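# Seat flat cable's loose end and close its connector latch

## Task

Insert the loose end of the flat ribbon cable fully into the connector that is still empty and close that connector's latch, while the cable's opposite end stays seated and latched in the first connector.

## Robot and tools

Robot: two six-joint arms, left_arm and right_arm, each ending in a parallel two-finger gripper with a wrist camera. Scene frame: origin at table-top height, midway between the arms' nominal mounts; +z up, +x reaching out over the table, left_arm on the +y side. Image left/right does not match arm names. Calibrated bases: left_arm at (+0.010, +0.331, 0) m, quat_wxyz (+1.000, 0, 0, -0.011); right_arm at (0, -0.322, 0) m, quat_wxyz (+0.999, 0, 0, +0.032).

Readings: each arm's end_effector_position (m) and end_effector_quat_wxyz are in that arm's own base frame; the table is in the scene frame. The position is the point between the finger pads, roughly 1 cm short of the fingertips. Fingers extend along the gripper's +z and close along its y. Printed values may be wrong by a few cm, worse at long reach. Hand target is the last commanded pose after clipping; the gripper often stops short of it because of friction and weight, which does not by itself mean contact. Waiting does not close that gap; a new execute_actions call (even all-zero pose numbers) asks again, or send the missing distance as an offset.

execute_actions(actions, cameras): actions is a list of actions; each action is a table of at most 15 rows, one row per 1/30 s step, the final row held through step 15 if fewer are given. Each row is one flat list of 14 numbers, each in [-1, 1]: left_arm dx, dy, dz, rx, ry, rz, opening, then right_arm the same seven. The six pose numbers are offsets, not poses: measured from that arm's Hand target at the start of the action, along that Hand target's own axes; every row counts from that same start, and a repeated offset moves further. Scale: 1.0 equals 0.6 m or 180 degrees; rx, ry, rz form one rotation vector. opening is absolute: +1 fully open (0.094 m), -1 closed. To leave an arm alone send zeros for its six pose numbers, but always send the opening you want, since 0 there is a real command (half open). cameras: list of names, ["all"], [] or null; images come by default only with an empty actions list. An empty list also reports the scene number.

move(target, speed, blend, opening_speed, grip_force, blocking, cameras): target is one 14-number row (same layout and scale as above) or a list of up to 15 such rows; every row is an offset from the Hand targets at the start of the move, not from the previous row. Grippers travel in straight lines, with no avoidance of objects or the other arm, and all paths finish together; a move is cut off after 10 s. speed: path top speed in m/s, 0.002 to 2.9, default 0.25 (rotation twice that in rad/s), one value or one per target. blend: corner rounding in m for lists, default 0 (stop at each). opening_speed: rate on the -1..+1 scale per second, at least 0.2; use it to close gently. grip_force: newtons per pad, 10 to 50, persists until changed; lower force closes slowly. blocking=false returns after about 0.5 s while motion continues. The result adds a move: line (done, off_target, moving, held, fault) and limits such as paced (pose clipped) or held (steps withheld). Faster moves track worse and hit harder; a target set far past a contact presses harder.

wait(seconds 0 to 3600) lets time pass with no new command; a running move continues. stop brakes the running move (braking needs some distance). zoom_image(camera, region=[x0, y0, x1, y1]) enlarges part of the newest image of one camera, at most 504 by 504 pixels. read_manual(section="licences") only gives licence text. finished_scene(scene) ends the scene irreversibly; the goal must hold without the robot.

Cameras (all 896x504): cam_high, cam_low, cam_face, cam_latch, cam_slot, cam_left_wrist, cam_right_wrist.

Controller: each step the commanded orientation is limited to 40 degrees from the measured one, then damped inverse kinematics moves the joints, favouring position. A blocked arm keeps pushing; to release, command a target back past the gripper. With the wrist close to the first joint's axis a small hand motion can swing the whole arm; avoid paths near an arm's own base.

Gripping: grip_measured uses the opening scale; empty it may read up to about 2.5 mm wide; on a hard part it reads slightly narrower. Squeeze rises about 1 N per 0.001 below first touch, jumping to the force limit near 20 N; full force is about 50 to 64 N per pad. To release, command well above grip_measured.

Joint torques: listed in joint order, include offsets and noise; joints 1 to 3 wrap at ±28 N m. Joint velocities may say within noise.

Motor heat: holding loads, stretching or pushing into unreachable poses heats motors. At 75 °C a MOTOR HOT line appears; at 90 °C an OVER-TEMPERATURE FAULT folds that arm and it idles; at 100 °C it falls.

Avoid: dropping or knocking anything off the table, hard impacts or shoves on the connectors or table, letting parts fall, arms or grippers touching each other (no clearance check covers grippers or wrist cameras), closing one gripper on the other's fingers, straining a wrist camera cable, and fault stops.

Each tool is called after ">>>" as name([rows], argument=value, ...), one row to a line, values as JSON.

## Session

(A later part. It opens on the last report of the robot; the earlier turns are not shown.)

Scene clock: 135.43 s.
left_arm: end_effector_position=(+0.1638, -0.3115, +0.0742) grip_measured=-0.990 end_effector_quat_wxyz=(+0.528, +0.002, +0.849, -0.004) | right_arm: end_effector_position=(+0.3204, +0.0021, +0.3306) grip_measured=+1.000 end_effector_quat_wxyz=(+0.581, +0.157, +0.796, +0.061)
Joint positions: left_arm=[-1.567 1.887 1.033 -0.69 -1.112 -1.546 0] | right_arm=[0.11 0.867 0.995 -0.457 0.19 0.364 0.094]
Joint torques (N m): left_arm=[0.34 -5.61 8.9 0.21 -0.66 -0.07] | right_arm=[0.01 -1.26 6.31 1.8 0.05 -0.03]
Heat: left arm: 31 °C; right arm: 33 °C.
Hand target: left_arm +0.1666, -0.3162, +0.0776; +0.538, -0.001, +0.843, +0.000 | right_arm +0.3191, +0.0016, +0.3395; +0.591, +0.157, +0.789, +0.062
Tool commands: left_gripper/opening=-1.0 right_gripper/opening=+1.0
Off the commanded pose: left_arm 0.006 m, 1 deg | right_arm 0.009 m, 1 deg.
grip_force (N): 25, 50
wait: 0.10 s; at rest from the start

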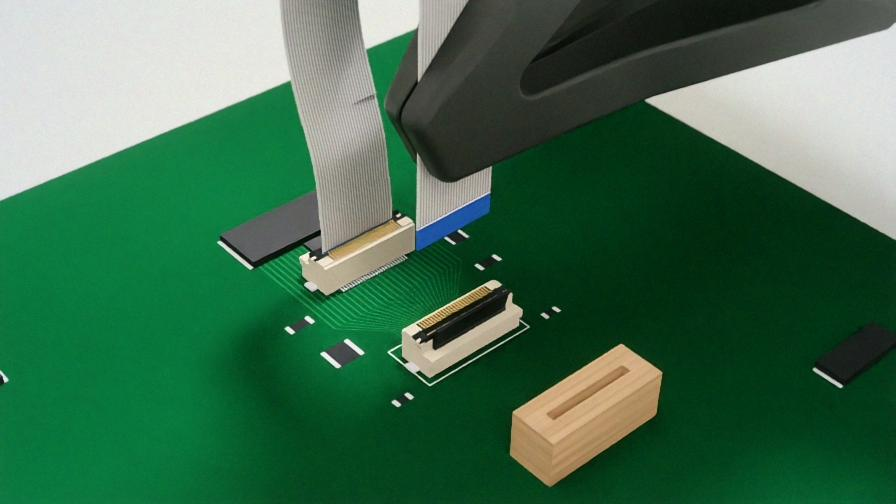

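>>> move(target=[0.02656,0.02137,0.0120,-0.00398,-0.00002,0.00857,-1.0,0,0,0,0,0,0,1.0], speed=0.04, cameras=["cam_latch"])

>>> zoom_image(camera="cam_latch", region=[310, 80, 390, 190])

Scene clock: 142.43 s.
left_arm: end_effector_position=(+0.1638, -0.3081, +0.0652) grip_measured=-0.990 end_effector_quat_wxyz=(+0.528, +0.005, +0.849, +0.002) | right_arm: end_effector_position=(+0.3204, +0.0021, +0.3306) grip_measured=+1.000 end_effector_quat_wxyz=(+0.581, +0.157, +0.796, +0.061)
Joint positions: left_arm=[-1.567 1.906 1.015 -0.671 -1.112 -1.55 0] | right_arm=[0.11 0.867 0.995 -0.457 0.19 0.364 0.094]
Joint torques (N m): left_arm=[0.28 -5.81 4.59 0.38 -0.69 -0.11] | right_arm=[-0.02 -1.28 6.31 1.8 0.06 -0.03]
Heat: left arm: 31 °C; right arm: 33 °C.
Hand target: left_arm +0.1664, -0.3034, +0.0600; +0.538, +0.007, +0.843, +0.012 | right_arm +0.3191, +0.0016, +0.3395; +0.591, +0.157, +0.789, +0.062
Off the commanded pose: left_arm 0.007 m, 2 deg | right_arm 0.009 m, 1 deg.
grip_force (N): 25, 50
move: done

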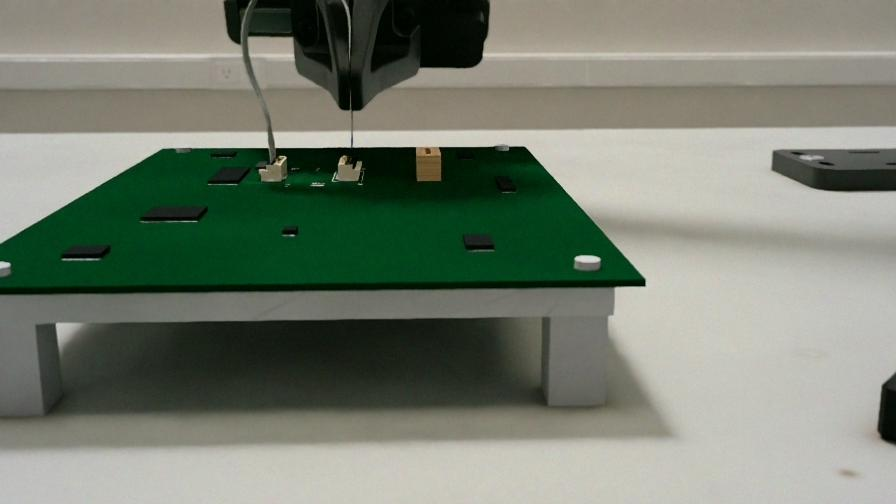

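Scaled by 4.582 from the camera's image (finer frame: 1280x720).

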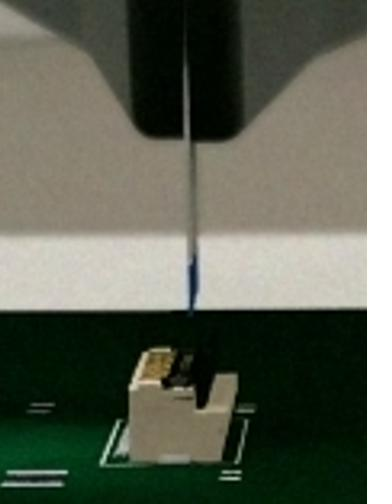

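>>> wait(seconds=0.1, cameras=["cam_slot"])

>>> zoom_image(camera="cam_slot", region=[400, 240, 540, 380])

Scene clock: 143.93 s.
left_arm: end_effector_position=(+0.1638, -0.3082, +0.0652) grip_measured=-0.990 end_effector_quat_wxyz=(+0.528, +0.005, +0.849, +0.002) | right_arm: end_effector_position=(+0.3204, +0.0021, +0.3306) grip_measured=+1.000 end_effector_quat_wxyz=(+0.581, +0.157, +0.796, +0.061)
Joint positions: left_arm=[-1.567 1.906 1.015 -0.671 -1.112 -1.55 0] | right_arm=[0.11 0.867 0.995 -0.457 0.19 0.364 0.094]
Joint torques (N m): left_arm=[0.39 -5.89 4.67 0.39 -0.71 -0.11] | right_arm=[-0.01 -1.26 6.31 1.8 0.06 -0.04]
Heat: left arm: 31 °C; right arm: 33 °C.
Hand target: left_arm +0.1664, -0.3034, +0.0600; +0.538, +0.007, +0.843, +0.012 | right_arm +0.3191, +0.0016, +0.3395; +0.591, +0.157, +0.789, +0.062
Tool commands: left_gripper/opening=-1.0 right_gripper/opening=+1.0
Off the commanded pose: left_arm 0.007 m, 2 deg | right_arm 0.009 m, 1 deg.
grip_force (N): 25, 50
wait: 0.10 s; at rest from the start

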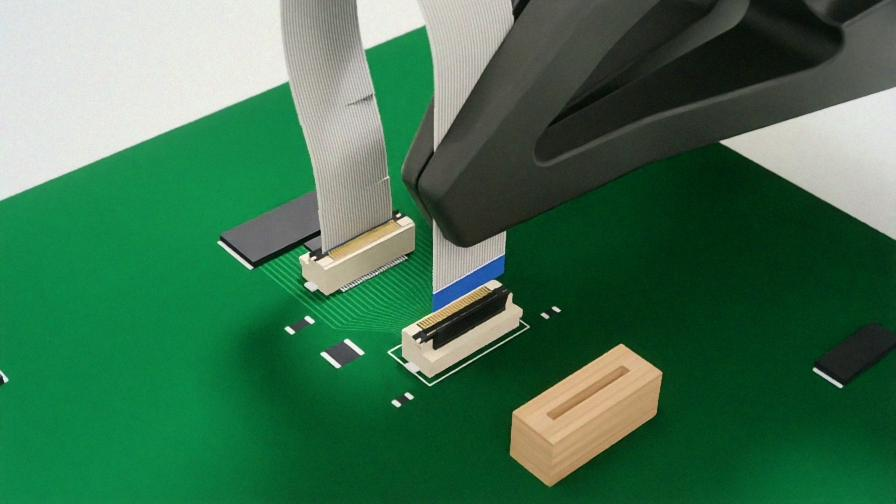

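Scaled by 3.600 from the camera's image (finer frame: 1280x720).

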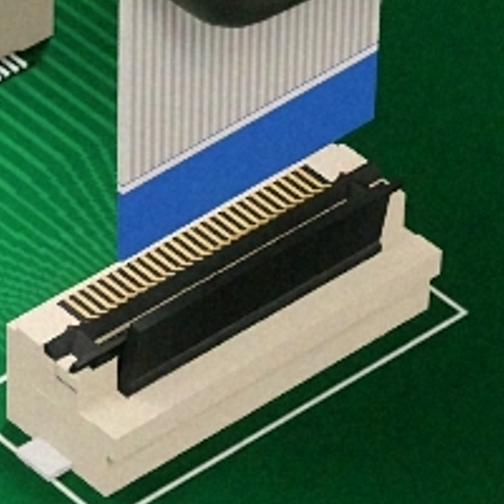

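>>> move(target=[0.00012,-0.00326,-0.00017,0.0016,0.00012,-0.00433,-1.0,0,0,0,0,0,0,1.0], speed=0.03)

Scene clock: 148.27 s.
left_arm: end_effector_position=(+0.1638, -0.3098, +0.0652) grip_measured=-0.990 end_effector_quat_wxyz=(+0.528, +0.000, +0.849, -0.003) | right_arm: end_effector_position=(+0.3204, +0.0021, +0.3306) grip_measured=+1.000 end_effector_quat_wxyz=(+0.581, +0.157, +0.796, +0.061)
Joint positions: left_arm=[-1.567 1.906 1.015 -0.66 -1.112 -1.554 0] | right_arm=[0.11 0.867 0.995 -0.457 0.19 0.364 0.094]
Joint torques (N m): left_arm=[0.23 -5.79 4.79 0.43 -0.69 -0.08] | right_arm=[-0.01 -1.26 6.32 1.8 0.05 -0.03]
Heat: left arm: 31 °C; right arm: 33 °C.
Hand target: left_arm +0.1663, -0.3053, +0.0599; +0.538, +0.003, +0.843, +0.006 | right_arm +0.3191, +0.0016, +0.3395; +0.591, +0.157, +0.789, +0.062
Off the commanded pose: left_arm 0.007 m, 2 deg | right_arm 0.009 m, 1 deg.
grip_force (N): 25, 50
move: done

>>> move(target=[0.00502,0.0012,0.00191,-0.0012,-0.0001,0.00328,-1.0,0,0,0,0,0,0,1.0], speed=0.03, cameras=["cam_latch", "cam_slot"])

>>> zoom_image(camera="cam_latch", region=[310, 80, 390, 190])

>>> zoom_image(camera="cam_slot", region=[400, 260, 530, 370])

Scene clock: 150.03 s.
left_arm: end_effector_position=(+0.1638, -0.3095, +0.0623) grip_measured=-0.990 end_effector_quat_wxyz=(+0.528, +0.003, +0.849, +0.000) | right_arm: end_effector_position=(+0.3204, +0.0021, +0.3306) grip_measured=+1.000 end_effector_quat_wxyz=(+0.581, +0.157, +0.796, +0.061)
Joint positions: left_arm=[-1.567 1.916 1.015 -0.658 -1.112 -1.554 0] | right_arm=[0.11 0.867 0.995 -0.457 0.19 0.364 0.094]
Joint torques (N m): left_arm=[0.16 -5.72 4.53 0.42 -0.69 -0.11] | right_arm=[-0.01 -1.28 6.31 1.8 0.05 -0.03]
Heat: left arm: 31 °C; right arm: 33 °C.
Hand target: left_arm +0.1660, -0.3046, +0.0568; +0.538, +0.006, +0.843, +0.011 | right_arm +0.3191, +0.0016, +0.3395; +0.591, +0.157, +0.789, +0.062
Off the commanded pose: left_arm 0.008 m, 2 deg | right_arm 0.009 m, 1 deg.
grip_force (N): 25, 50
move: done

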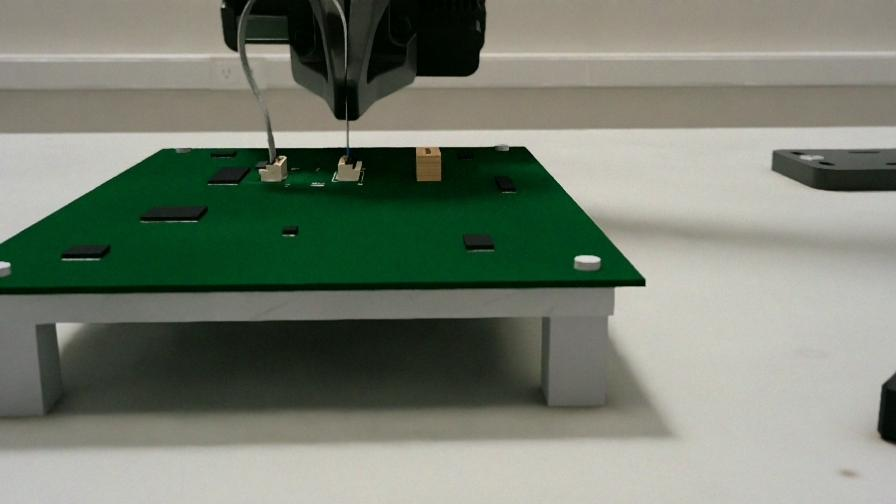

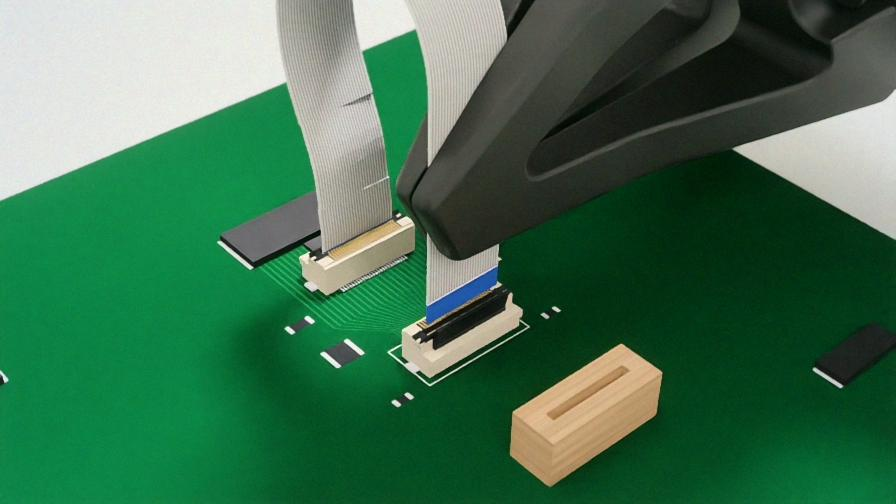

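Scaled by 4.582 from the camera's image (finer frame: 1280x720).

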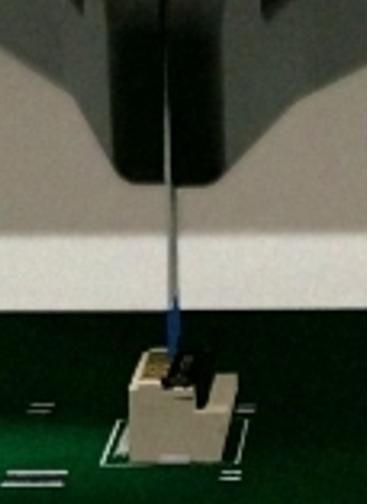

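Scaled by 3.877 from the camera's image (finer frame: 1280x720).

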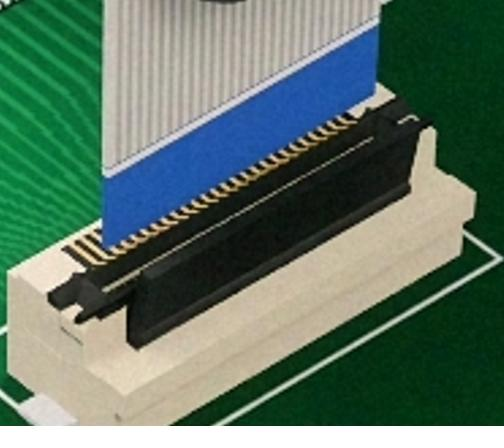

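>>> move(target=[0.00277,-0.00003,0.001,-0.00032,-0.00002,0.00089,-1.0,0,0,0,0,0,0,1.0], speed=0.02, cameras=["cam_slot"])

>>> zoom_image(camera="cam_slot", region=[400, 260, 530, 370])

Scene clock: 154.97 s.
left_arm: end_effector_position=(+0.1638, -0.3099, +0.0623) grip_measured=-0.990 end_effector_quat_wxyz=(+0.528, +0.002, +0.849, -0.001) | right_arm: end_effector_position=(+0.3204, +0.0021, +0.3306) grip_measured=+1.000 end_effector_quat_wxyz=(+0.581, +0.157, +0.796, +0.061)
Joint positions: left_arm=[-1.567 1.916 1.015 -0.656 -1.112 -1.554 0] | right_arm=[0.11 0.867 0.995 -0.457 0.19 0.364 0.094]
Joint torques (N m): left_arm=[0.08 -5.46 4.49 0.39 -0.67 -0.14] | right_arm=[-0.01 -1.28 6.32 1.8 0.05 -0.03]
Heat: left arm: 31 °C; right arm: 33 °C.
Hand target: left_arm +0.1659, -0.3046, +0.0550; +0.538, +0.007, +0.843, +0.012 | right_arm +0.3191, +0.0016, +0.3395; +0.591, +0.157, +0.789, +0.062
Off the commanded pose: left_arm 0.009 m, 2 deg | right_arm 0.009 m, 1 deg.
grip_force (N): 25, 50
move: done

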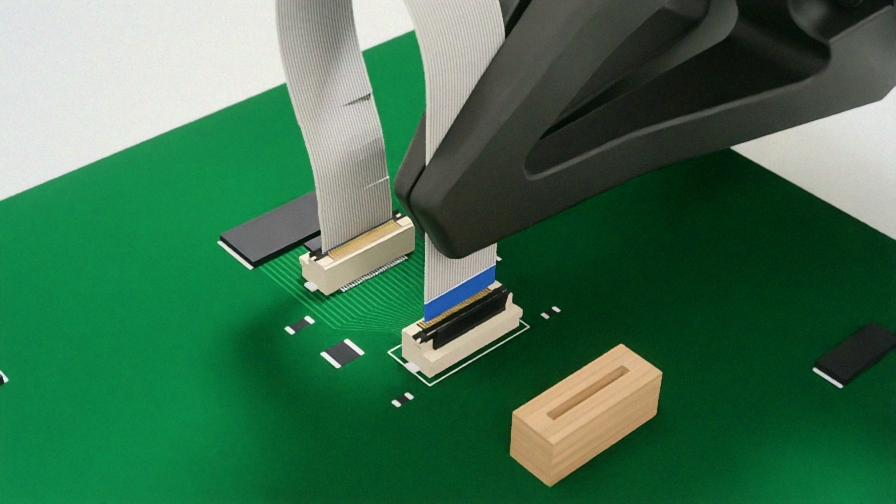

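Scaled by 3.877 from the camera's image (finer frame: 1280x720).

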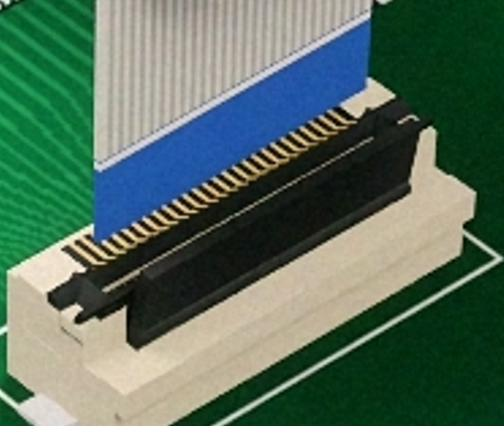

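>>> move(target=[-0.0003,0.0081,0.00042,-0.00396,-0.0003,0.01074,-1.0,0,0,0,0,0,0,1.0], speed=0.03)

Scene clock: 159.33 s.
left_arm: end_effector_position=(+0.1638, -0.3098, +0.0623) grip_measured=-0.990 end_effector_quat_wxyz=(+0.528, +0.002, +0.849, +0.000) | right_arm: end_effector_position=(+0.3204, +0.0021, +0.3306) grip_measured=+1.000 end_effector_quat_wxyz=(+0.581, +0.157, +0.796, +0.061)
Joint positions: left_arm=[-1.567 1.916 1.015 -0.657 -1.112 -1.554 0] | right_arm=[0.11 0.867 0.995 -0.457 0.19 0.364 0.094]
Joint torques (N m): left_arm=[0.21 -5.61 4.23 0.24 -0.68 0] | right_arm=[-0.02 -1.25 6.32 1.8 0.05 -0.04]
Heat: left arm: 30 °C; right arm: 34 °C.
Hand target: left_arm +0.1662, -0.2997, +0.0552; +0.538, +0.018, +0.842, +0.026 | right_arm +0.3191, +0.0016, +0.3395; +0.591, +0.157, +0.789, +0.062
Off the commanded pose: left_arm 0.013 m, 4 deg | right_arm 0.009 m, 1 deg.
grip_force (N): 25, 50
move: off_target (left_arm)

>>> move(target=[-0.00017,0.0045,0.00023,-0.0022,-0.00017,0.00597,-1.0,0,0,0,0,0,0,1.0], speed=0.03)

Scene clock: 160.83 s.
left_arm: end_effector_position=(+0.1638, -0.3075, +0.0622) grip_measured=-0.990 end_effector_quat_wxyz=(+0.528, +0.006, +0.849, +0.006) | right_arm: end_effector_position=(+0.3204, +0.0021, +0.3306) grip_measured=+1.000 end_effector_quat_wxyz=(+0.581, +0.157, +0.796, +0.061)
Joint positions: left_arm=[-1.567 1.916 1.015 -0.672 -1.112 -1.554 0] | right_arm=[0.11 0.867 0.995 -0.457 0.19 0.364 0.094]
Joint torques (N m): left_arm=[0.27 -5.6 4.1 0.19 -0.71 0.07] | right_arm=[-0.01 -1.26 6.3 1.79 0.06 -0.04]
Heat: left arm: 30 °C; right arm: 34 °C.
Hand target: left_arm +0.1664, -0.2970, +0.0554; +0.538, +0.024, +0.842, +0.034 | right_arm +0.3191, +0.0016, +0.3395; +0.591, +0.157, +0.789, +0.062
Off the commanded pose: left_arm 0.013 m, 4 deg | right_arm 0.009 m, 1 deg.
grip_force (N): 25, 50
move: off_target (left_arm)

>>> move(target=[0.0004,-0.0108,-0.00056,0.00528,0.0004,-0.01432,-1.0,0,0,0,0,0,0,1.0], speed=0.03)

Scene clock: 164.97 s.
left_arm: end_effector_position=(+0.1638, -0.3090, +0.0622) grip_measured=-0.990 end_effector_quat_wxyz=(+0.528, +0.003, +0.849, +0.002) | right_arm: end_effector_position=(+0.3204, +0.0021, +0.3306) grip_measured=+1.000 end_effector_quat_wxyz=(+0.581, +0.157, +0.796, +0.061)
Joint positions: left_arm=[-1.567 1.916 1.015 -0.662 -1.112 -1.554 0] | right_arm=[0.11 0.867 0.995 -0.457 0.19 0.364 0.094]
Joint torques (N m): left_arm=[0.12 -5.5 4.51 0.37 -0.71 -0.08] | right_arm=[0.01 -1.28 6.31 1.79 0.05 -0.04]
Heat: left arm: 30 °C; right arm: 34 °C.
Hand target: left_arm +0.1659, -0.3034, +0.0548; +0.538, +0.009, +0.843, +0.015 | right_arm +0.3191, +0.0016, +0.3395; +0.591, +0.157, +0.789, +0.062
Off the commanded pose: left_arm 0.010 m, 2 deg | right_arm 0.009 m, 1 deg.
grip_force (N): 25, 50
move: done

>>> move(target=[0.00277,-0.00003,0.001,-0.00032,-0.00002,0.00089,-1.0,0,0,0,0,0,0,1.0], speed=0.02, cameras=["cam_slot"])

>>> zoom_image(camera="cam_slot", region=[400, 260, 530, 370])

Scene clock: 166.90 s.
left_arm: end_effector_position=(+0.1640, -0.3089, +0.0592) grip_measured=-0.990 end_effector_quat_wxyz=(+0.528, +0.005, +0.849, +0.005) | right_arm: end_effector_position=(+0.3204, +0.0021, +0.3306) grip_measured=+1.000 end_effector_quat_wxyz=(+0.581, +0.157, +0.796, +0.061)
Joint positions: left_arm=[-1.567 1.927 1.015 -0.658 -1.114 -1.554 0] | right_arm=[0.11 0.867 0.995 -0.457 0.19 0.364 0.094]
Joint torques (N m): left_arm=[0.12 -5.85 4.37 0.38 -0.68 -0.11] | right_arm=[-0.01 -1.26 6.34 1.79 0.05 -0.04]
Heat: left arm: 30 °C; right arm: 34 °C.
Hand target: left_arm +0.1658, -0.3034, +0.0530; +0.538, +0.010, +0.843, +0.016 | right_arm +0.3191, +0.0016, +0.3395; +0.591, +0.157, +0.789, +0.062
Off the commanded pose: left_arm 0.008 m, 2 deg | right_arm 0.009 m, 1 deg.
grip_force (N): 25, 50
move: done

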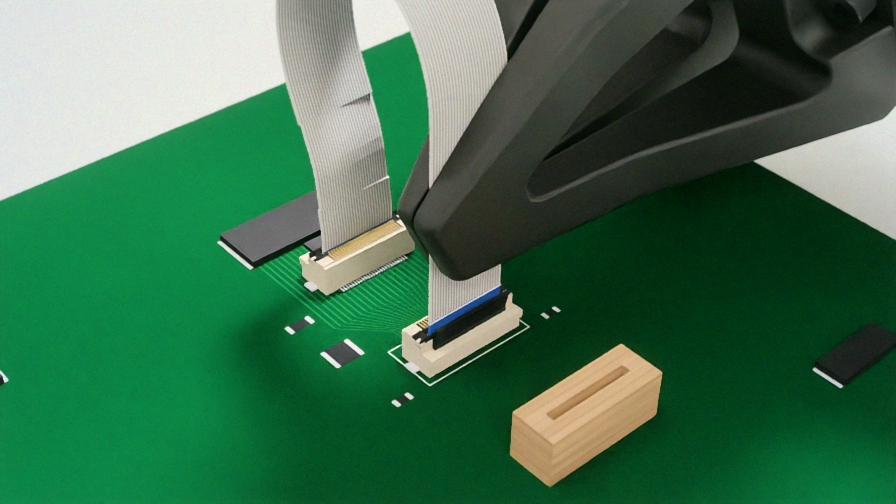

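Scaled by 3.877 from the camera's image (finer frame: 1280x720).

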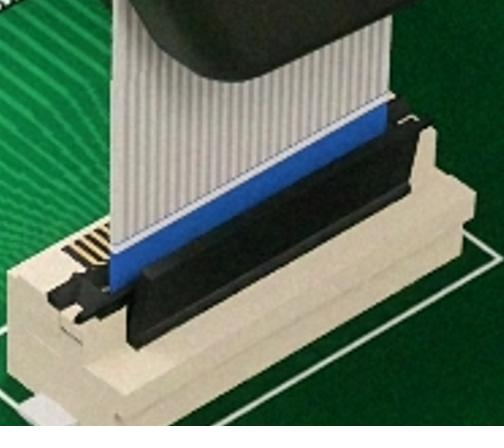

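>>> move(target=[0.009,0,0,0,0.00955,0,-1.0,0,0,0,0,0,0,1.0], speed=0.02, cameras=["cam_slot"])

>>> zoom_image(camera="cam_slot", region=[400, 260, 530, 370])

Scene clock: 174.63 s.
left_arm: end_effector_position=(+0.1629, -0.3094, +0.0570) grip_measured=-0.990 end_effector_quat_wxyz=(+0.523, +0.005, +0.852, +0.004) | right_arm: end_effector_position=(+0.3204, +0.0021, +0.3306) grip_measured=+1.000 end_effector_quat_wxyz=(+0.581, +0.157, +0.796, +0.061)
Joint positions: left_arm=[-1.567 1.927 1.015 -0.655 -1.1 -1.554 0] | right_arm=[0.11 0.867 0.995 -0.457 0.19 0.364 0.094]
Joint torques (N m): left_arm=[0.05 -5.94 4.31 0.35 -0.52 -0.1] | right_arm=[0.01 -1.28 6.32 1.8 0.06 -0.03]
Heat: left arm: 30 °C; right arm: 34 °C.
Hand target: left_arm +0.1635, -0.3032, +0.0481; +0.525, +0.010, +0.851, +0.016 | right_arm +0.3191, +0.0016, +0.3395; +0.591, +0.157, +0.789, +0.062
Off the commanded pose: left_arm 0.011 m, 2 deg | right_arm 0.009 m, 1 deg.
grip_force (N): 25, 50
move: off_target (left_arm)

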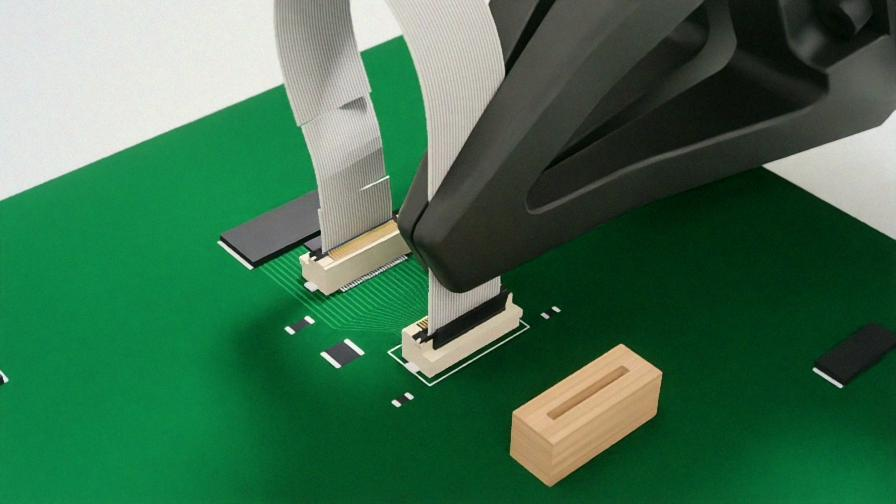

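Scaled by 3.877 from the camera's image (finer frame: 1280x720).

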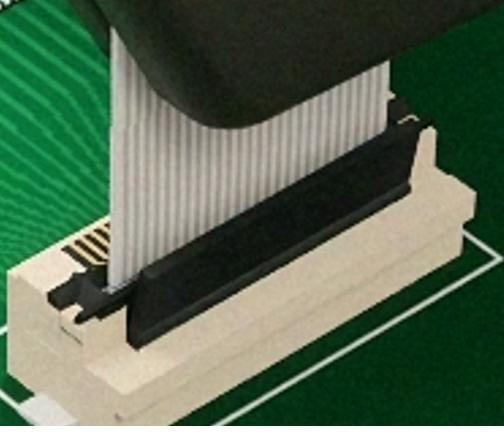

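>>> zoom_image(camera="cam_slot", region=[415, 285, 465, 345])

>>> zoom_image(camera="cam_slot", region=[470, 265, 520, 315])

Scaled by 8.400 from the camera's image (finer frame: 1280x720).

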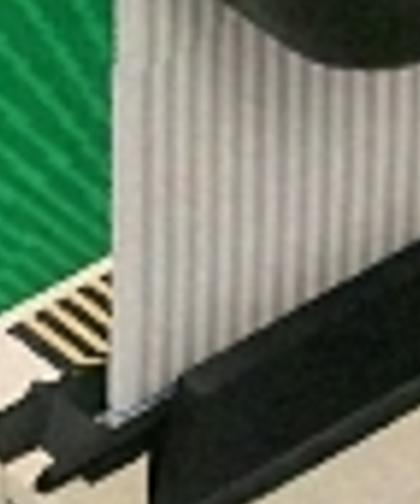

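Scaled by 10.080 from the camera's image (finer frame: 1280x720).

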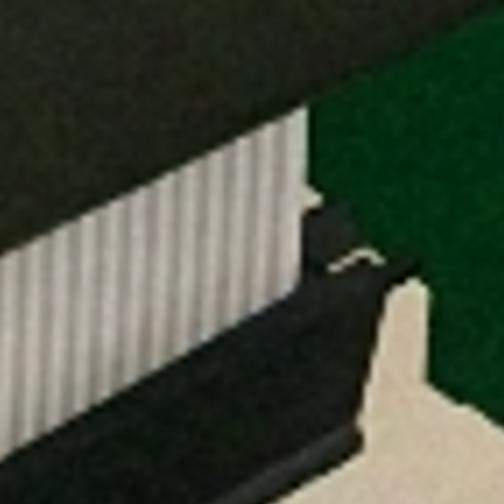

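>>> move(target=[0.006,0,0,0,0.00637,0,-1.0,0,0,0,0,0,0,1.0], speed=0.02)

Scene clock: 177.97 s.
left_arm: end_effector_position=(+0.1627, -0.3094, +0.0567) grip_measured=-0.990 end_effector_quat_wxyz=(+0.522, +0.005, +0.853, +0.004) | right_arm: end_effector_position=(+0.3204, +0.0021, +0.3306) grip_measured=+1.000 end_effector_quat_wxyz=(+0.581, +0.157, +0.796, +0.061)
Joint positions: left_arm=[-1.567 1.927 1.015 -0.654 -1.098 -1.554 0] | right_arm=[0.11 0.867 0.995 -0.457 0.19 0.364 0.094]
Joint torques (N m): left_arm=[0.13 -5.97 4.44 0.32 -0.36 -0.1] | right_arm=[-0.01 -1.28 6.32 1.79 0.05 -0.04]
Heat: left arm: 30 °C; right arm: 34 °C.
Hand target: left_arm +0.1619, -0.3031, +0.0449; +0.517, +0.010, +0.856, +0.017 | right_arm +0.3191, +0.0016, +0.3395; +0.591, +0.157, +0.789, +0.062
Off the commanded pose: left_arm 0.013 m, 2 deg | right_arm 0.009 m, 1 deg.
grip_force (N): 25, 50
move: off_target (left_arm)

>>> move(target=[0,0,0,0,0,0,-0.943,0,0,0,0,0,0,1.0], speed=0.02, opening_speed=0.2, cameras=["cam_latch", "cam_slot"])

>>> zoom_image(camera="cam_latch", region=[310, 80, 390, 190])

>>> zoom_image(camera="cam_slot", region=[400, 260, 530, 370])

Scene clock: 187.10 s.
left_arm: end_effector_position=(+0.1605, -0.3095, +0.0525) grip_measured=-0.945 end_effector_quat_wxyz=(+0.511, +0.005, +0.860, +0.003) | right_arm: end_effector_position=(+0.3204, +0.0021, +0.3306) grip_measured=+1.000 end_effector_quat_wxyz=(+0.581, +0.157, +0.796, +0.061)
Joint positions: left_arm=[-1.567 1.927 1.015 -0.654 -1.072 -1.554 0.003] | right_arm=[0.11 0.867 0.995 -0.457 0.19 0.364 0.094]
Joint torques (N m): left_arm=[0.09 -5.83 4.3 0.39 -0.6 -0.08] | right_arm=[-0.01 -1.26 6.31 1.8 0.05 -0.04]
Heat: left arm: 30 °C; right arm: 34 °C.
Hand target: left_arm +0.1619, -0.3031, +0.0449; +0.517, +0.010, +0.856, +0.016 | right_arm +0.3191, +0.0016, +0.3395; +0.591, +0.157, +0.789, +0.062
Off the commanded pose: left_arm 0.010 m, 2 deg | right_arm 0.009 m, 1 deg.
grip_force (N): 25, 50
move: done

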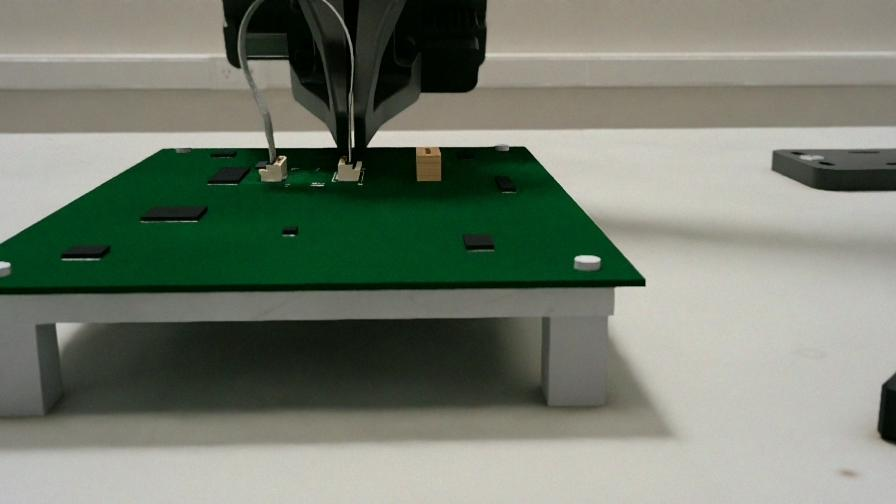

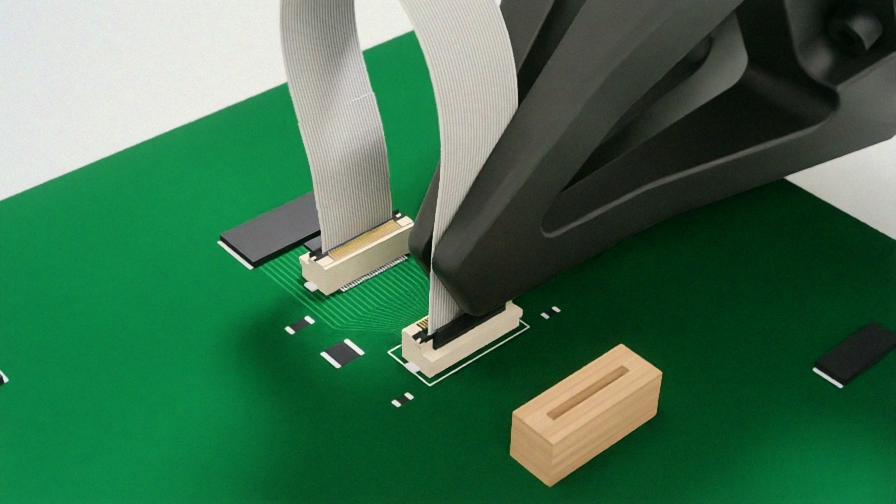

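Scaled by 4.582 from the camera's image (finer frame: 1280x720).

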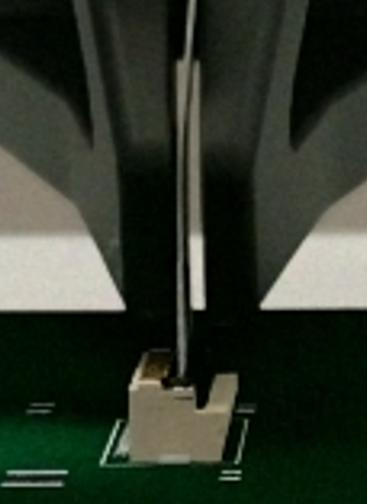

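Scaled by 3.877 from the camera's image (finer frame: 1280x720).

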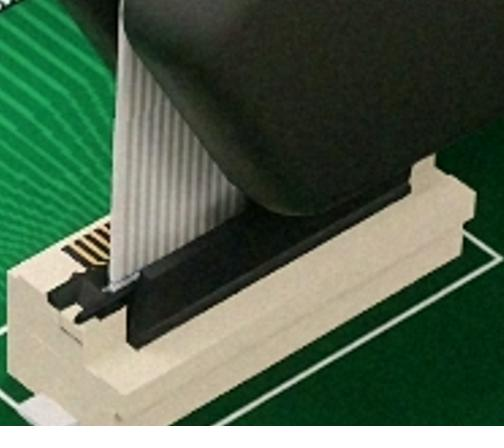

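>>> move(target=[0.00009,-0.00236,-0.00012,0.00116,0.00009,-0.00313,-0.943,0,0,0,0,0,0,1.0], speed=0.02)

Scene clock: 192.40 s.
left_arm: end_effector_position=(+0.1604, -0.3098, +0.0523) grip_measured=-0.945 end_effector_quat_wxyz=(+0.510, +0.003, +0.860, +0.002) | right_arm: end_effector_position=(+0.3204, +0.0021, +0.3306) grip_measured=+1.000 end_effector_quat_wxyz=(+0.581, +0.157, +0.796, +0.061)
Joint positions: left_arm=[-1.567 1.927 1.015 -0.652 -1.071 -1.556 0.003] | right_arm=[0.11 0.867 0.995 -0.457 0.19 0.364 0.094]
Joint torques (N m): left_arm=[0.13 -5.74 4.55 0.38 -0.62 -0.1] | right_arm=[0.01 -1.28 6.31 1.8 0.05 -0.03]
Heat: left arm: 30 °C; right arm: 34 °C.
Hand target: left_arm +0.1618, -0.3045, +0.0449; +0.517, +0.007, +0.856, +0.012 | right_arm +0.3191, +0.0016, +0.3395; +0.591, +0.157, +0.789, +0.062
Off the commanded pose: left_arm 0.009 m, 2 deg | right_arm 0.009 m, 1 deg.
grip_force (N): 25, 50
move: done

>>> move(target=[0.0001,-0.0027,-0.00014,0.00132,0.0001,-0.00358,-0.943,0,0,0,0,0,0,1.0], speed=0.02)

Scene clock: 193.77 s.
left_arm: end_effector_position=(+0.1604, -0.3110, +0.0523) grip_measured=-0.945 end_effector_quat_wxyz=(+0.510, -0.001, +0.860, -0.002) | right_arm: end_effector_position=(+0.3204, +0.0021, +0.3306) grip_measured=+1.000 end_effector_quat_wxyz=(+0.581, +0.157, +0.796, +0.061)
Joint positions: left_arm=[-1.567 1.927 1.015 -0.645 -1.07 -1.56 0.003] | right_arm=[0.11 0.867 0.995 -0.457 0.19 0.364 0.094]
Joint torques (N m): left_arm=[0.06 -5.75 4.49 0.43 -0.61 -0.11] | right_arm=[0.01 -1.28 6.32 1.79 0.05 -0.04]
Heat: left arm: 30 °C; right arm: 34 °C.
Hand target: left_arm +0.1617, -0.3061, +0.0448; +0.517, +0.003, +0.856, +0.008 | right_arm +0.3191, +0.0016, +0.3395; +0.591, +0.157, +0.789, +0.062
Off the commanded pose: left_arm 0.009 m, 2 deg | right_arm 0.009 m, 1 deg.
grip_force (N): 25, 50
move: done

>>> wait(seconds=0.1, cameras=["cam_latch"])

>>> zoom_image(camera="cam_latch", region=[325, 130, 375, 190])

Scene clock: 194.73 s.
left_arm: end_effector_position=(+0.1604, -0.3110, +0.0523) grip_measured=-0.945 end_effector_quat_wxyz=(+0.510, -0.001, +0.860, -0.002) | right_arm: end_effector_position=(+0.3204, +0.0021, +0.3306) grip_measured=+1.000 end_effector_quat_wxyz=(+0.581, +0.157, +0.796, +0.061)
Joint positions: left_arm=[-1.567 1.927 1.015 -0.645 -1.07 -1.56 0.003] | right_arm=[0.11 0.867 0.995 -0.457 0.19 0.364 0.094]
Joint torques (N m): left_arm=[0.08 -5.63 4.49 0.43 -0.57 -0.11] | right_arm=[-0.01 -1.26 6.34 1.79 0.05 -0.03]
Heat: left arm: 30 °C; right arm: 34 °C.
Hand target: left_arm +0.1617, -0.3061, +0.0448; +0.517, +0.003, +0.856, +0.008 | right_arm +0.3191, +0.0016, +0.3395; +0.591, +0.157, +0.789, +0.062
Tool commands: left_gripper/opening=-0.943 right_gripper/opening=+1.0
Off the commanded pose: left_arm 0.009 m, 2 deg | right_arm 0.009 m, 1 deg.
grip_force (N): 25, 50
wait: 0.10 s; at rest from the start

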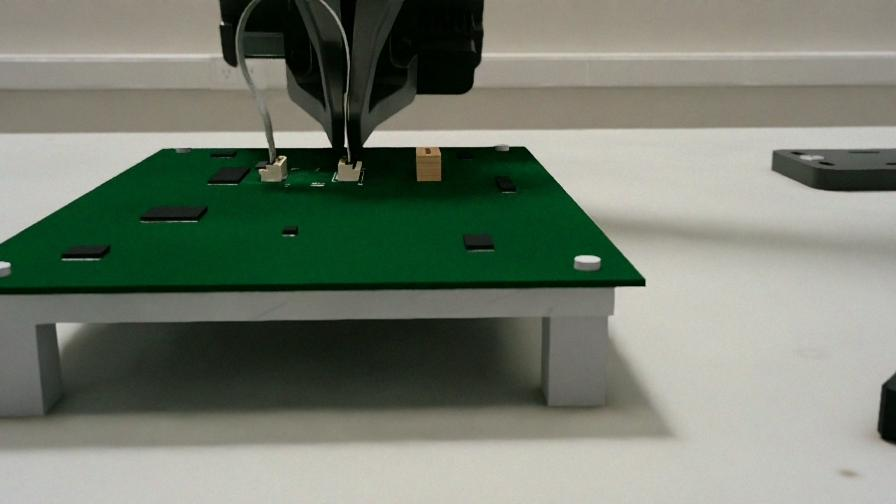

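Scaled by 8.400 from the camera's image (finer frame: 1280x720).

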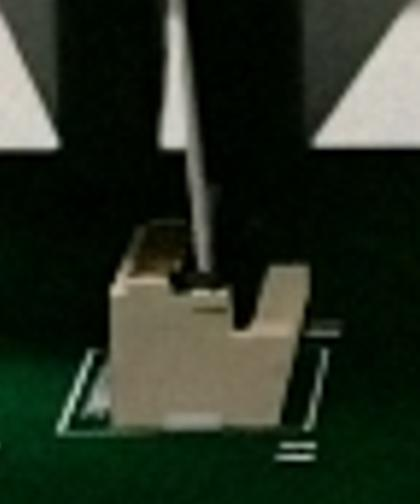

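>>> move(target=[0.00274,0.00065,0.00104,-0.00065,-0.00005,0.00179,-0.943,0,0,0,0,0,0,1.0], speed=0.02)

Scene clock: 198.73 s.
left_arm: end_effector_position=(+0.1605, -0.3108, +0.0515) grip_measured=-0.945 end_effector_quat_wxyz=(+0.511, +0.000, +0.860, -0.001) | right_arm: end_effector_position=(+0.3204, +0.0021, +0.3306) grip_measured=+1.000 end_effector_quat_wxyz=(+0.581, +0.157, +0.796, +0.061)
Joint positions: left_arm=[-1.567 1.931 1.015 -0.644 -1.072 -1.561 0.003] | right_arm=[0.11 0.867 0.995 -0.457 0.19 0.364 0.094]
Joint torques (N m): left_arm=[0.05 -5.56 4.34 0.42 -0.54 -0.11] | right_arm=[0.01 -1.26 6.31 1.8 0.06 -0.04]
Heat: left arm: 30 °C; right arm: 34 °C.
Hand target: left_arm +0.1615, -0.3057, +0.0431; +0.517, +0.004, +0.856, +0.010 | right_arm +0.3191, +0.0016, +0.3395; +0.591, +0.157, +0.789, +0.062
Off the commanded pose: left_arm 0.010 m, 2 deg | right_arm 0.009 m, 1 deg.
grip_force (N): 25, 50
move: done

>>> move(target=[0.00274,0.00065,0.00104,-0.00065,-0.00005,0.00179,-0.943,0,0,0,0,0,0,1.0], speed=0.02, cameras=["cam_slot"])

>>> zoom_image(camera="cam_slot", region=[400, 270, 530, 380])

Scene clock: 200.73 s.
left_arm: end_effector_position=(+0.1611, -0.3106, +0.0513) grip_measured=-0.945 end_effector_quat_wxyz=(+0.513, +0.001, +0.858, +0.001) | right_arm: end_effector_position=(+0.3204, +0.0021, +0.3306) grip_measured=+1.000 end_effector_quat_wxyz=(+0.581, +0.157, +0.796, +0.061)
Joint positions: left_arm=[-1.567 1.935 1.015 -0.644 -1.078 -1.561 0.003] | right_arm=[0.11 0.867 0.995 -0.457 0.19 0.364 0.094]
Joint torques (N m): left_arm=[-0.28 -5.52 4.44 0.39 -0.53 -0.11] | right_arm=[-0.01 -1.26 6.31 1.8 0.06 -0.04]
Heat: left arm: 30 °C; right arm: 34 °C.
Hand target: left_arm +0.1613, -0.3053, +0.0414; +0.517, +0.006, +0.856, +0.012 | right_arm +0.3191, +0.0016, +0.3395; +0.591, +0.157, +0.789, +0.062
Off the commanded pose: left_arm 0.011 m, 2 deg | right_arm 0.009 m, 1 deg.
grip_force (N): 25, 50
move: off_target (left_arm)

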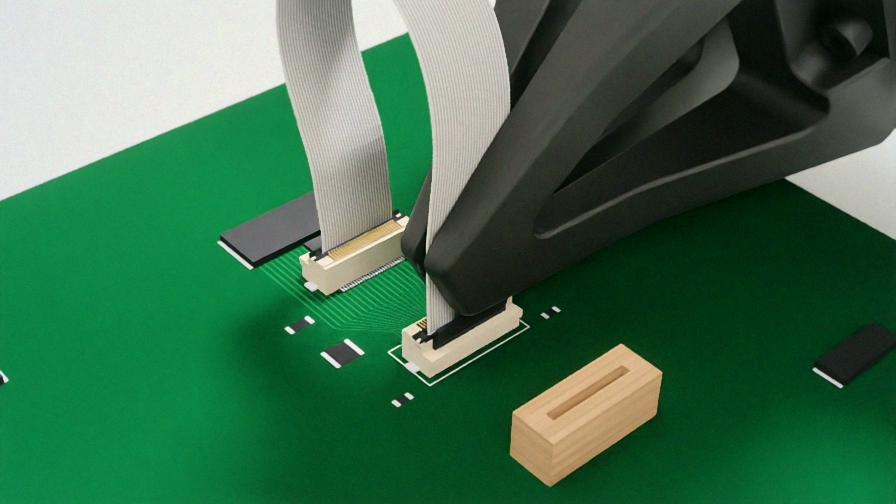

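Scaled by 3.877 from the camera's image (finer frame: 1280x720).

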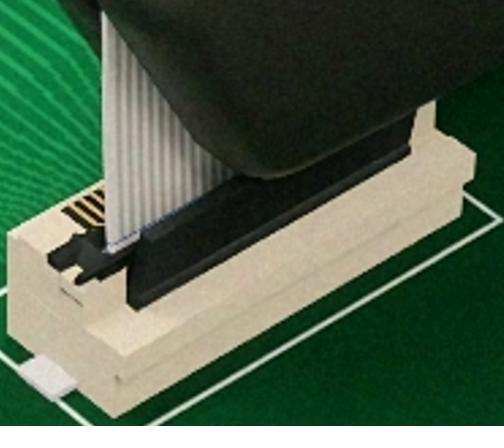

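>>> zoom_image(camera="cam_slot", region=[415, 300, 470, 345])

Scaled by 9.164 from the camera's image (finer frame: 1280x720).

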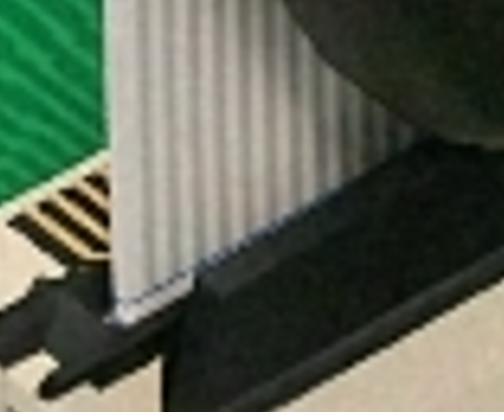

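>>> move(target=[0.012,0,0,0,0.01273,0,-0.943,0,0,0,0,0,0,1.0], speed=0.02)

Scene clock: 204.80 s.
left_arm: end_effector_position=(+0.1608, -0.3106, +0.0509) grip_measured=-0.945 end_effector_quat_wxyz=(+0.512, +0.001, +0.859, +0.001) | right_arm: end_effector_position=(+0.3204, +0.0021, +0.3306) grip_measured=+1.000 end_effector_quat_wxyz=(+0.581, +0.157, +0.796, +0.061)
Joint positions: left_arm=[-1.567 1.935 1.015 -0.644 -1.076 -1.561 0.003] | right_arm=[0.11 0.867 0.995 -0.457 0.19 0.364 0.094]
Joint torques (N m): left_arm=[-0.06 -5.63 4.4 0.39 -0.27 -0.14] | right_arm=[-0.02 -1.26 6.31 1.8 0.06 -0.03]
Heat: left arm: 30 °C; right arm: 35 °C.
Hand target: left_arm +0.1579, -0.3051, +0.0350; +0.500, +0.006, +0.866, +0.012 | right_arm +0.3191, +0.0016, +0.3395; +0.591, +0.157, +0.789, +0.062
Off the commanded pose: left_arm 0.017 m, 2 deg | right_arm 0.009 m, 1 deg.
grip_force (N): 25, 50
move: off_target (left_arm)

>>> move(target=[0.012,0,0,0,0.01273,0,-0.943,0,0,0,0,0,0,1.0], speed=0.02, cameras=["cam_slot"])

>>> zoom_image(camera="cam_slot", region=[400, 270, 530, 380])

Scene clock: 207.80 s.
left_arm: end_effector_position=(+0.1604, -0.3106, +0.0501) grip_measured=-0.945 end_effector_quat_wxyz=(+0.510, +0.001, +0.860, +0.000) | right_arm: end_effector_position=(+0.3204, +0.0021, +0.3306) grip_measured=+1.000 end_effector_quat_wxyz=(+0.581, +0.157, +0.796, +0.061)
Joint positions: left_arm=[-1.567 1.935 1.015 -0.644 -1.07 -1.562 0.003] | right_arm=[0.11 0.867 0.995 -0.457 0.19 0.364 0.094]
Joint torques (N m): left_arm=[-0.01 -5.7 4.49 0.33 0.09 -0.11] | right_arm=[-0.02 -1.26 6.31 1.79 0.05 -0.03]
Heat: left arm: 30 °C; right arm: 35 °C.
Hand target: left_arm +0.1543, -0.3049, +0.0288; +0.482, +0.006, +0.876, +0.013 | right_arm +0.3191, +0.0016, +0.3395; +0.591, +0.157, +0.789, +0.062
Off the commanded pose: left_arm 0.023 m, 4 deg | right_arm 0.009 m, 1 deg.
grip_force (N): 25, 50
move: off_target (left_arm)

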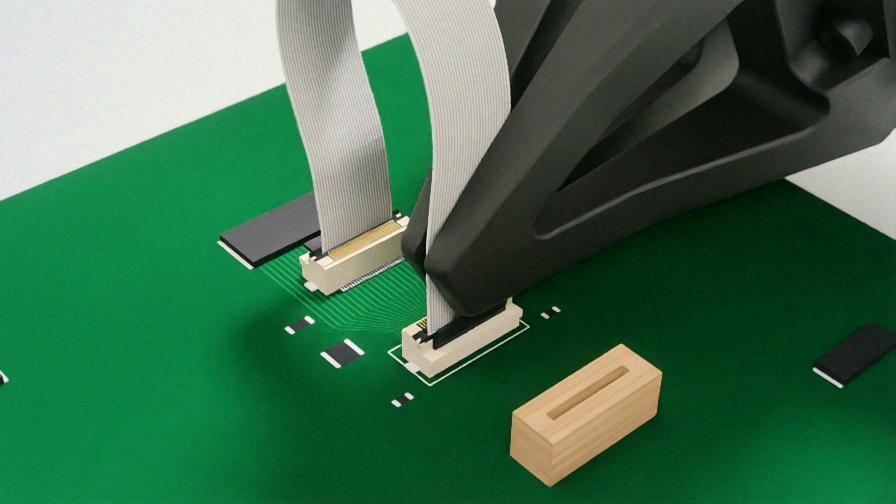

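Scaled by 3.877 from the camera's image (finer frame: 1280x720).

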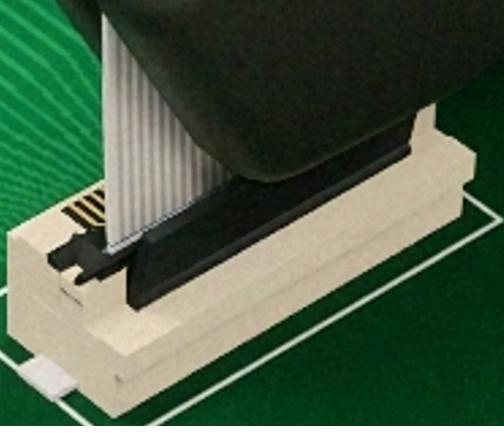

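>>> move(target=[0.006,0,0,0,0.00637,0,-0.943,0,0,0,0,0,0,1.0], speed=0.02)

Scene clock: 212.93 s.
left_arm: end_effector_position=(+0.1590, -0.3108, +0.0477) grip_measured=-0.945 end_effector_quat_wxyz=(+0.503, -0.001, +0.864, -0.001) | right_arm: end_effector_position=(+0.3204, +0.0021, +0.3306) grip_measured=+1.000 end_effector_quat_wxyz=(+0.581, +0.157, +0.796, +0.061)
Joint positions: left_arm=[-1.567 1.935 1.015 -0.643 -1.055 -1.564 0.003] | right_arm=[0.11 0.867 0.995 -0.457 0.19 0.364 0.094]
Joint torques (N m): left_arm=[-0.13 -5.64 4.37 0.35 0.15 -0.11] | right_arm=[-0.01 -1.25 6.34 1.79 0.05 -0.04]
Heat: left arm: 30 °C; right arm: 35 °C.
Hand target: left_arm +0.1524, -0.3049, +0.0257; +0.474, +0.006, +0.881, +0.013 | right_arm +0.3191, +0.0016, +0.3395; +0.591, +0.157, +0.789, +0.062
Off the commanded pose: left_arm 0.024 m, 4 deg | right_arm 0.009 m, 1 deg.
grip_force (N): 25, 50
move: off_target (left_arm)

>>> wait(seconds=0.1, cameras=["cam_slot"])

>>> zoom_image(camera="cam_slot", region=[400, 270, 530, 380])

Scene clock: 213.83 s.
left_arm: end_effector_position=(+0.1590, -0.3108, +0.0477) grip_measured=-0.945 end_effector_quat_wxyz=(+0.503, -0.001, +0.864, -0.001) | right_arm: end_effector_position=(+0.3204, +0.0021, +0.3306) grip_measured=+1.000 end_effector_quat_wxyz=(+0.581, +0.157, +0.796, +0.061)
Joint positions: left_arm=[-1.567 1.935 1.015 -0.643 -1.055 -1.564 0.003] | right_arm=[0.11 0.867 0.995 -0.457 0.19 0.364 0.094]
Joint torques (N m): left_arm=[-0.2 -5.52 4.4 0.37 0.11 -0.09] | right_arm=[-0.01 -1.26 6.32 1.8 0.06 -0.03]
Heat: left arm: 30 °C; right arm: 35 °C.
Hand target: left_arm +0.1524, -0.3049, +0.0257; +0.474, +0.006, +0.881, +0.013 | right_arm +0.3191, +0.0016, +0.3395; +0.591, +0.157, +0.789, +0.062
Tool commands: left_gripper/opening=-0.943 right_gripper/opening=+1.0
Off the commanded pose: left_arm 0.024 m, 4 deg | right_arm 0.009 m, 1 deg.
grip_force (N): 25, 50
wait: 0.10 s; at rest from the start

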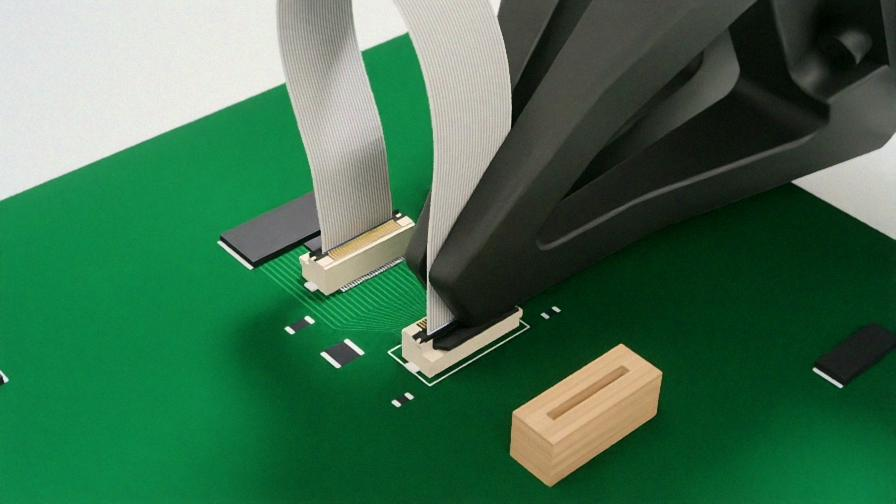

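Scaled by 3.877 from the camera's image (finer frame: 1280x720).

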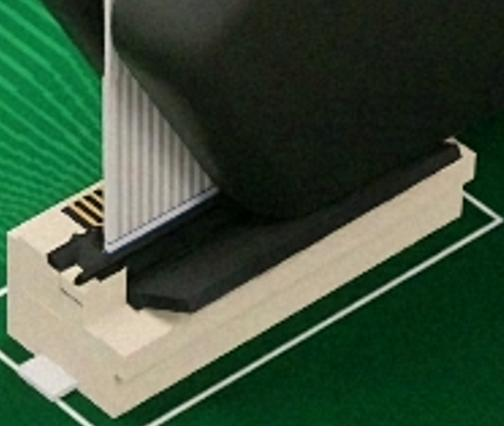

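>>> move(target=[-0.00633,0.0090,0.00047,-0.0044,-0.0067,0.01193,-0.943,0,0,0,0,0,0,1.0], speed=0.02)

Scene clock: 218.10 s.
left_arm: end_effector_position=(+0.1591, -0.3108, +0.0478) grip_measured=-0.945 end_effector_quat_wxyz=(+0.504, +0.001, +0.864, +0.000) | right_arm: end_effector_position=(+0.3204, +0.0021, +0.3306) grip_measured=+1.000 end_effector_quat_wxyz=(+0.581, +0.157, +0.796, +0.061)
Joint positions: left_arm=[-1.567 1.935 1.015 -0.643 -1.056 -1.561 0.003] | right_arm=[0.11 0.867 0.995 -0.457 0.19 0.364 0.094]
Joint torques (N m): left_arm=[0.12 -5.9 3.9 0.19 -0.08 0.1] | right_arm=[0.01 -1.26 6.34 1.79 0.06 -0.04]
Heat: left arm: 30 °C; right arm: 35 °C.
Hand target: left_arm +0.1547, -0.2996, +0.0289; +0.483, +0.019, +0.875, +0.027 | right_arm +0.3191, +0.0016, +0.3395; +0.591, +0.157, +0.789, +0.062
Off the commanded pose: left_arm 0.022 m, 5 deg | right_arm 0.009 m, 1 deg.
grip_force (N): 25, 50
move: off_target (left_arm)


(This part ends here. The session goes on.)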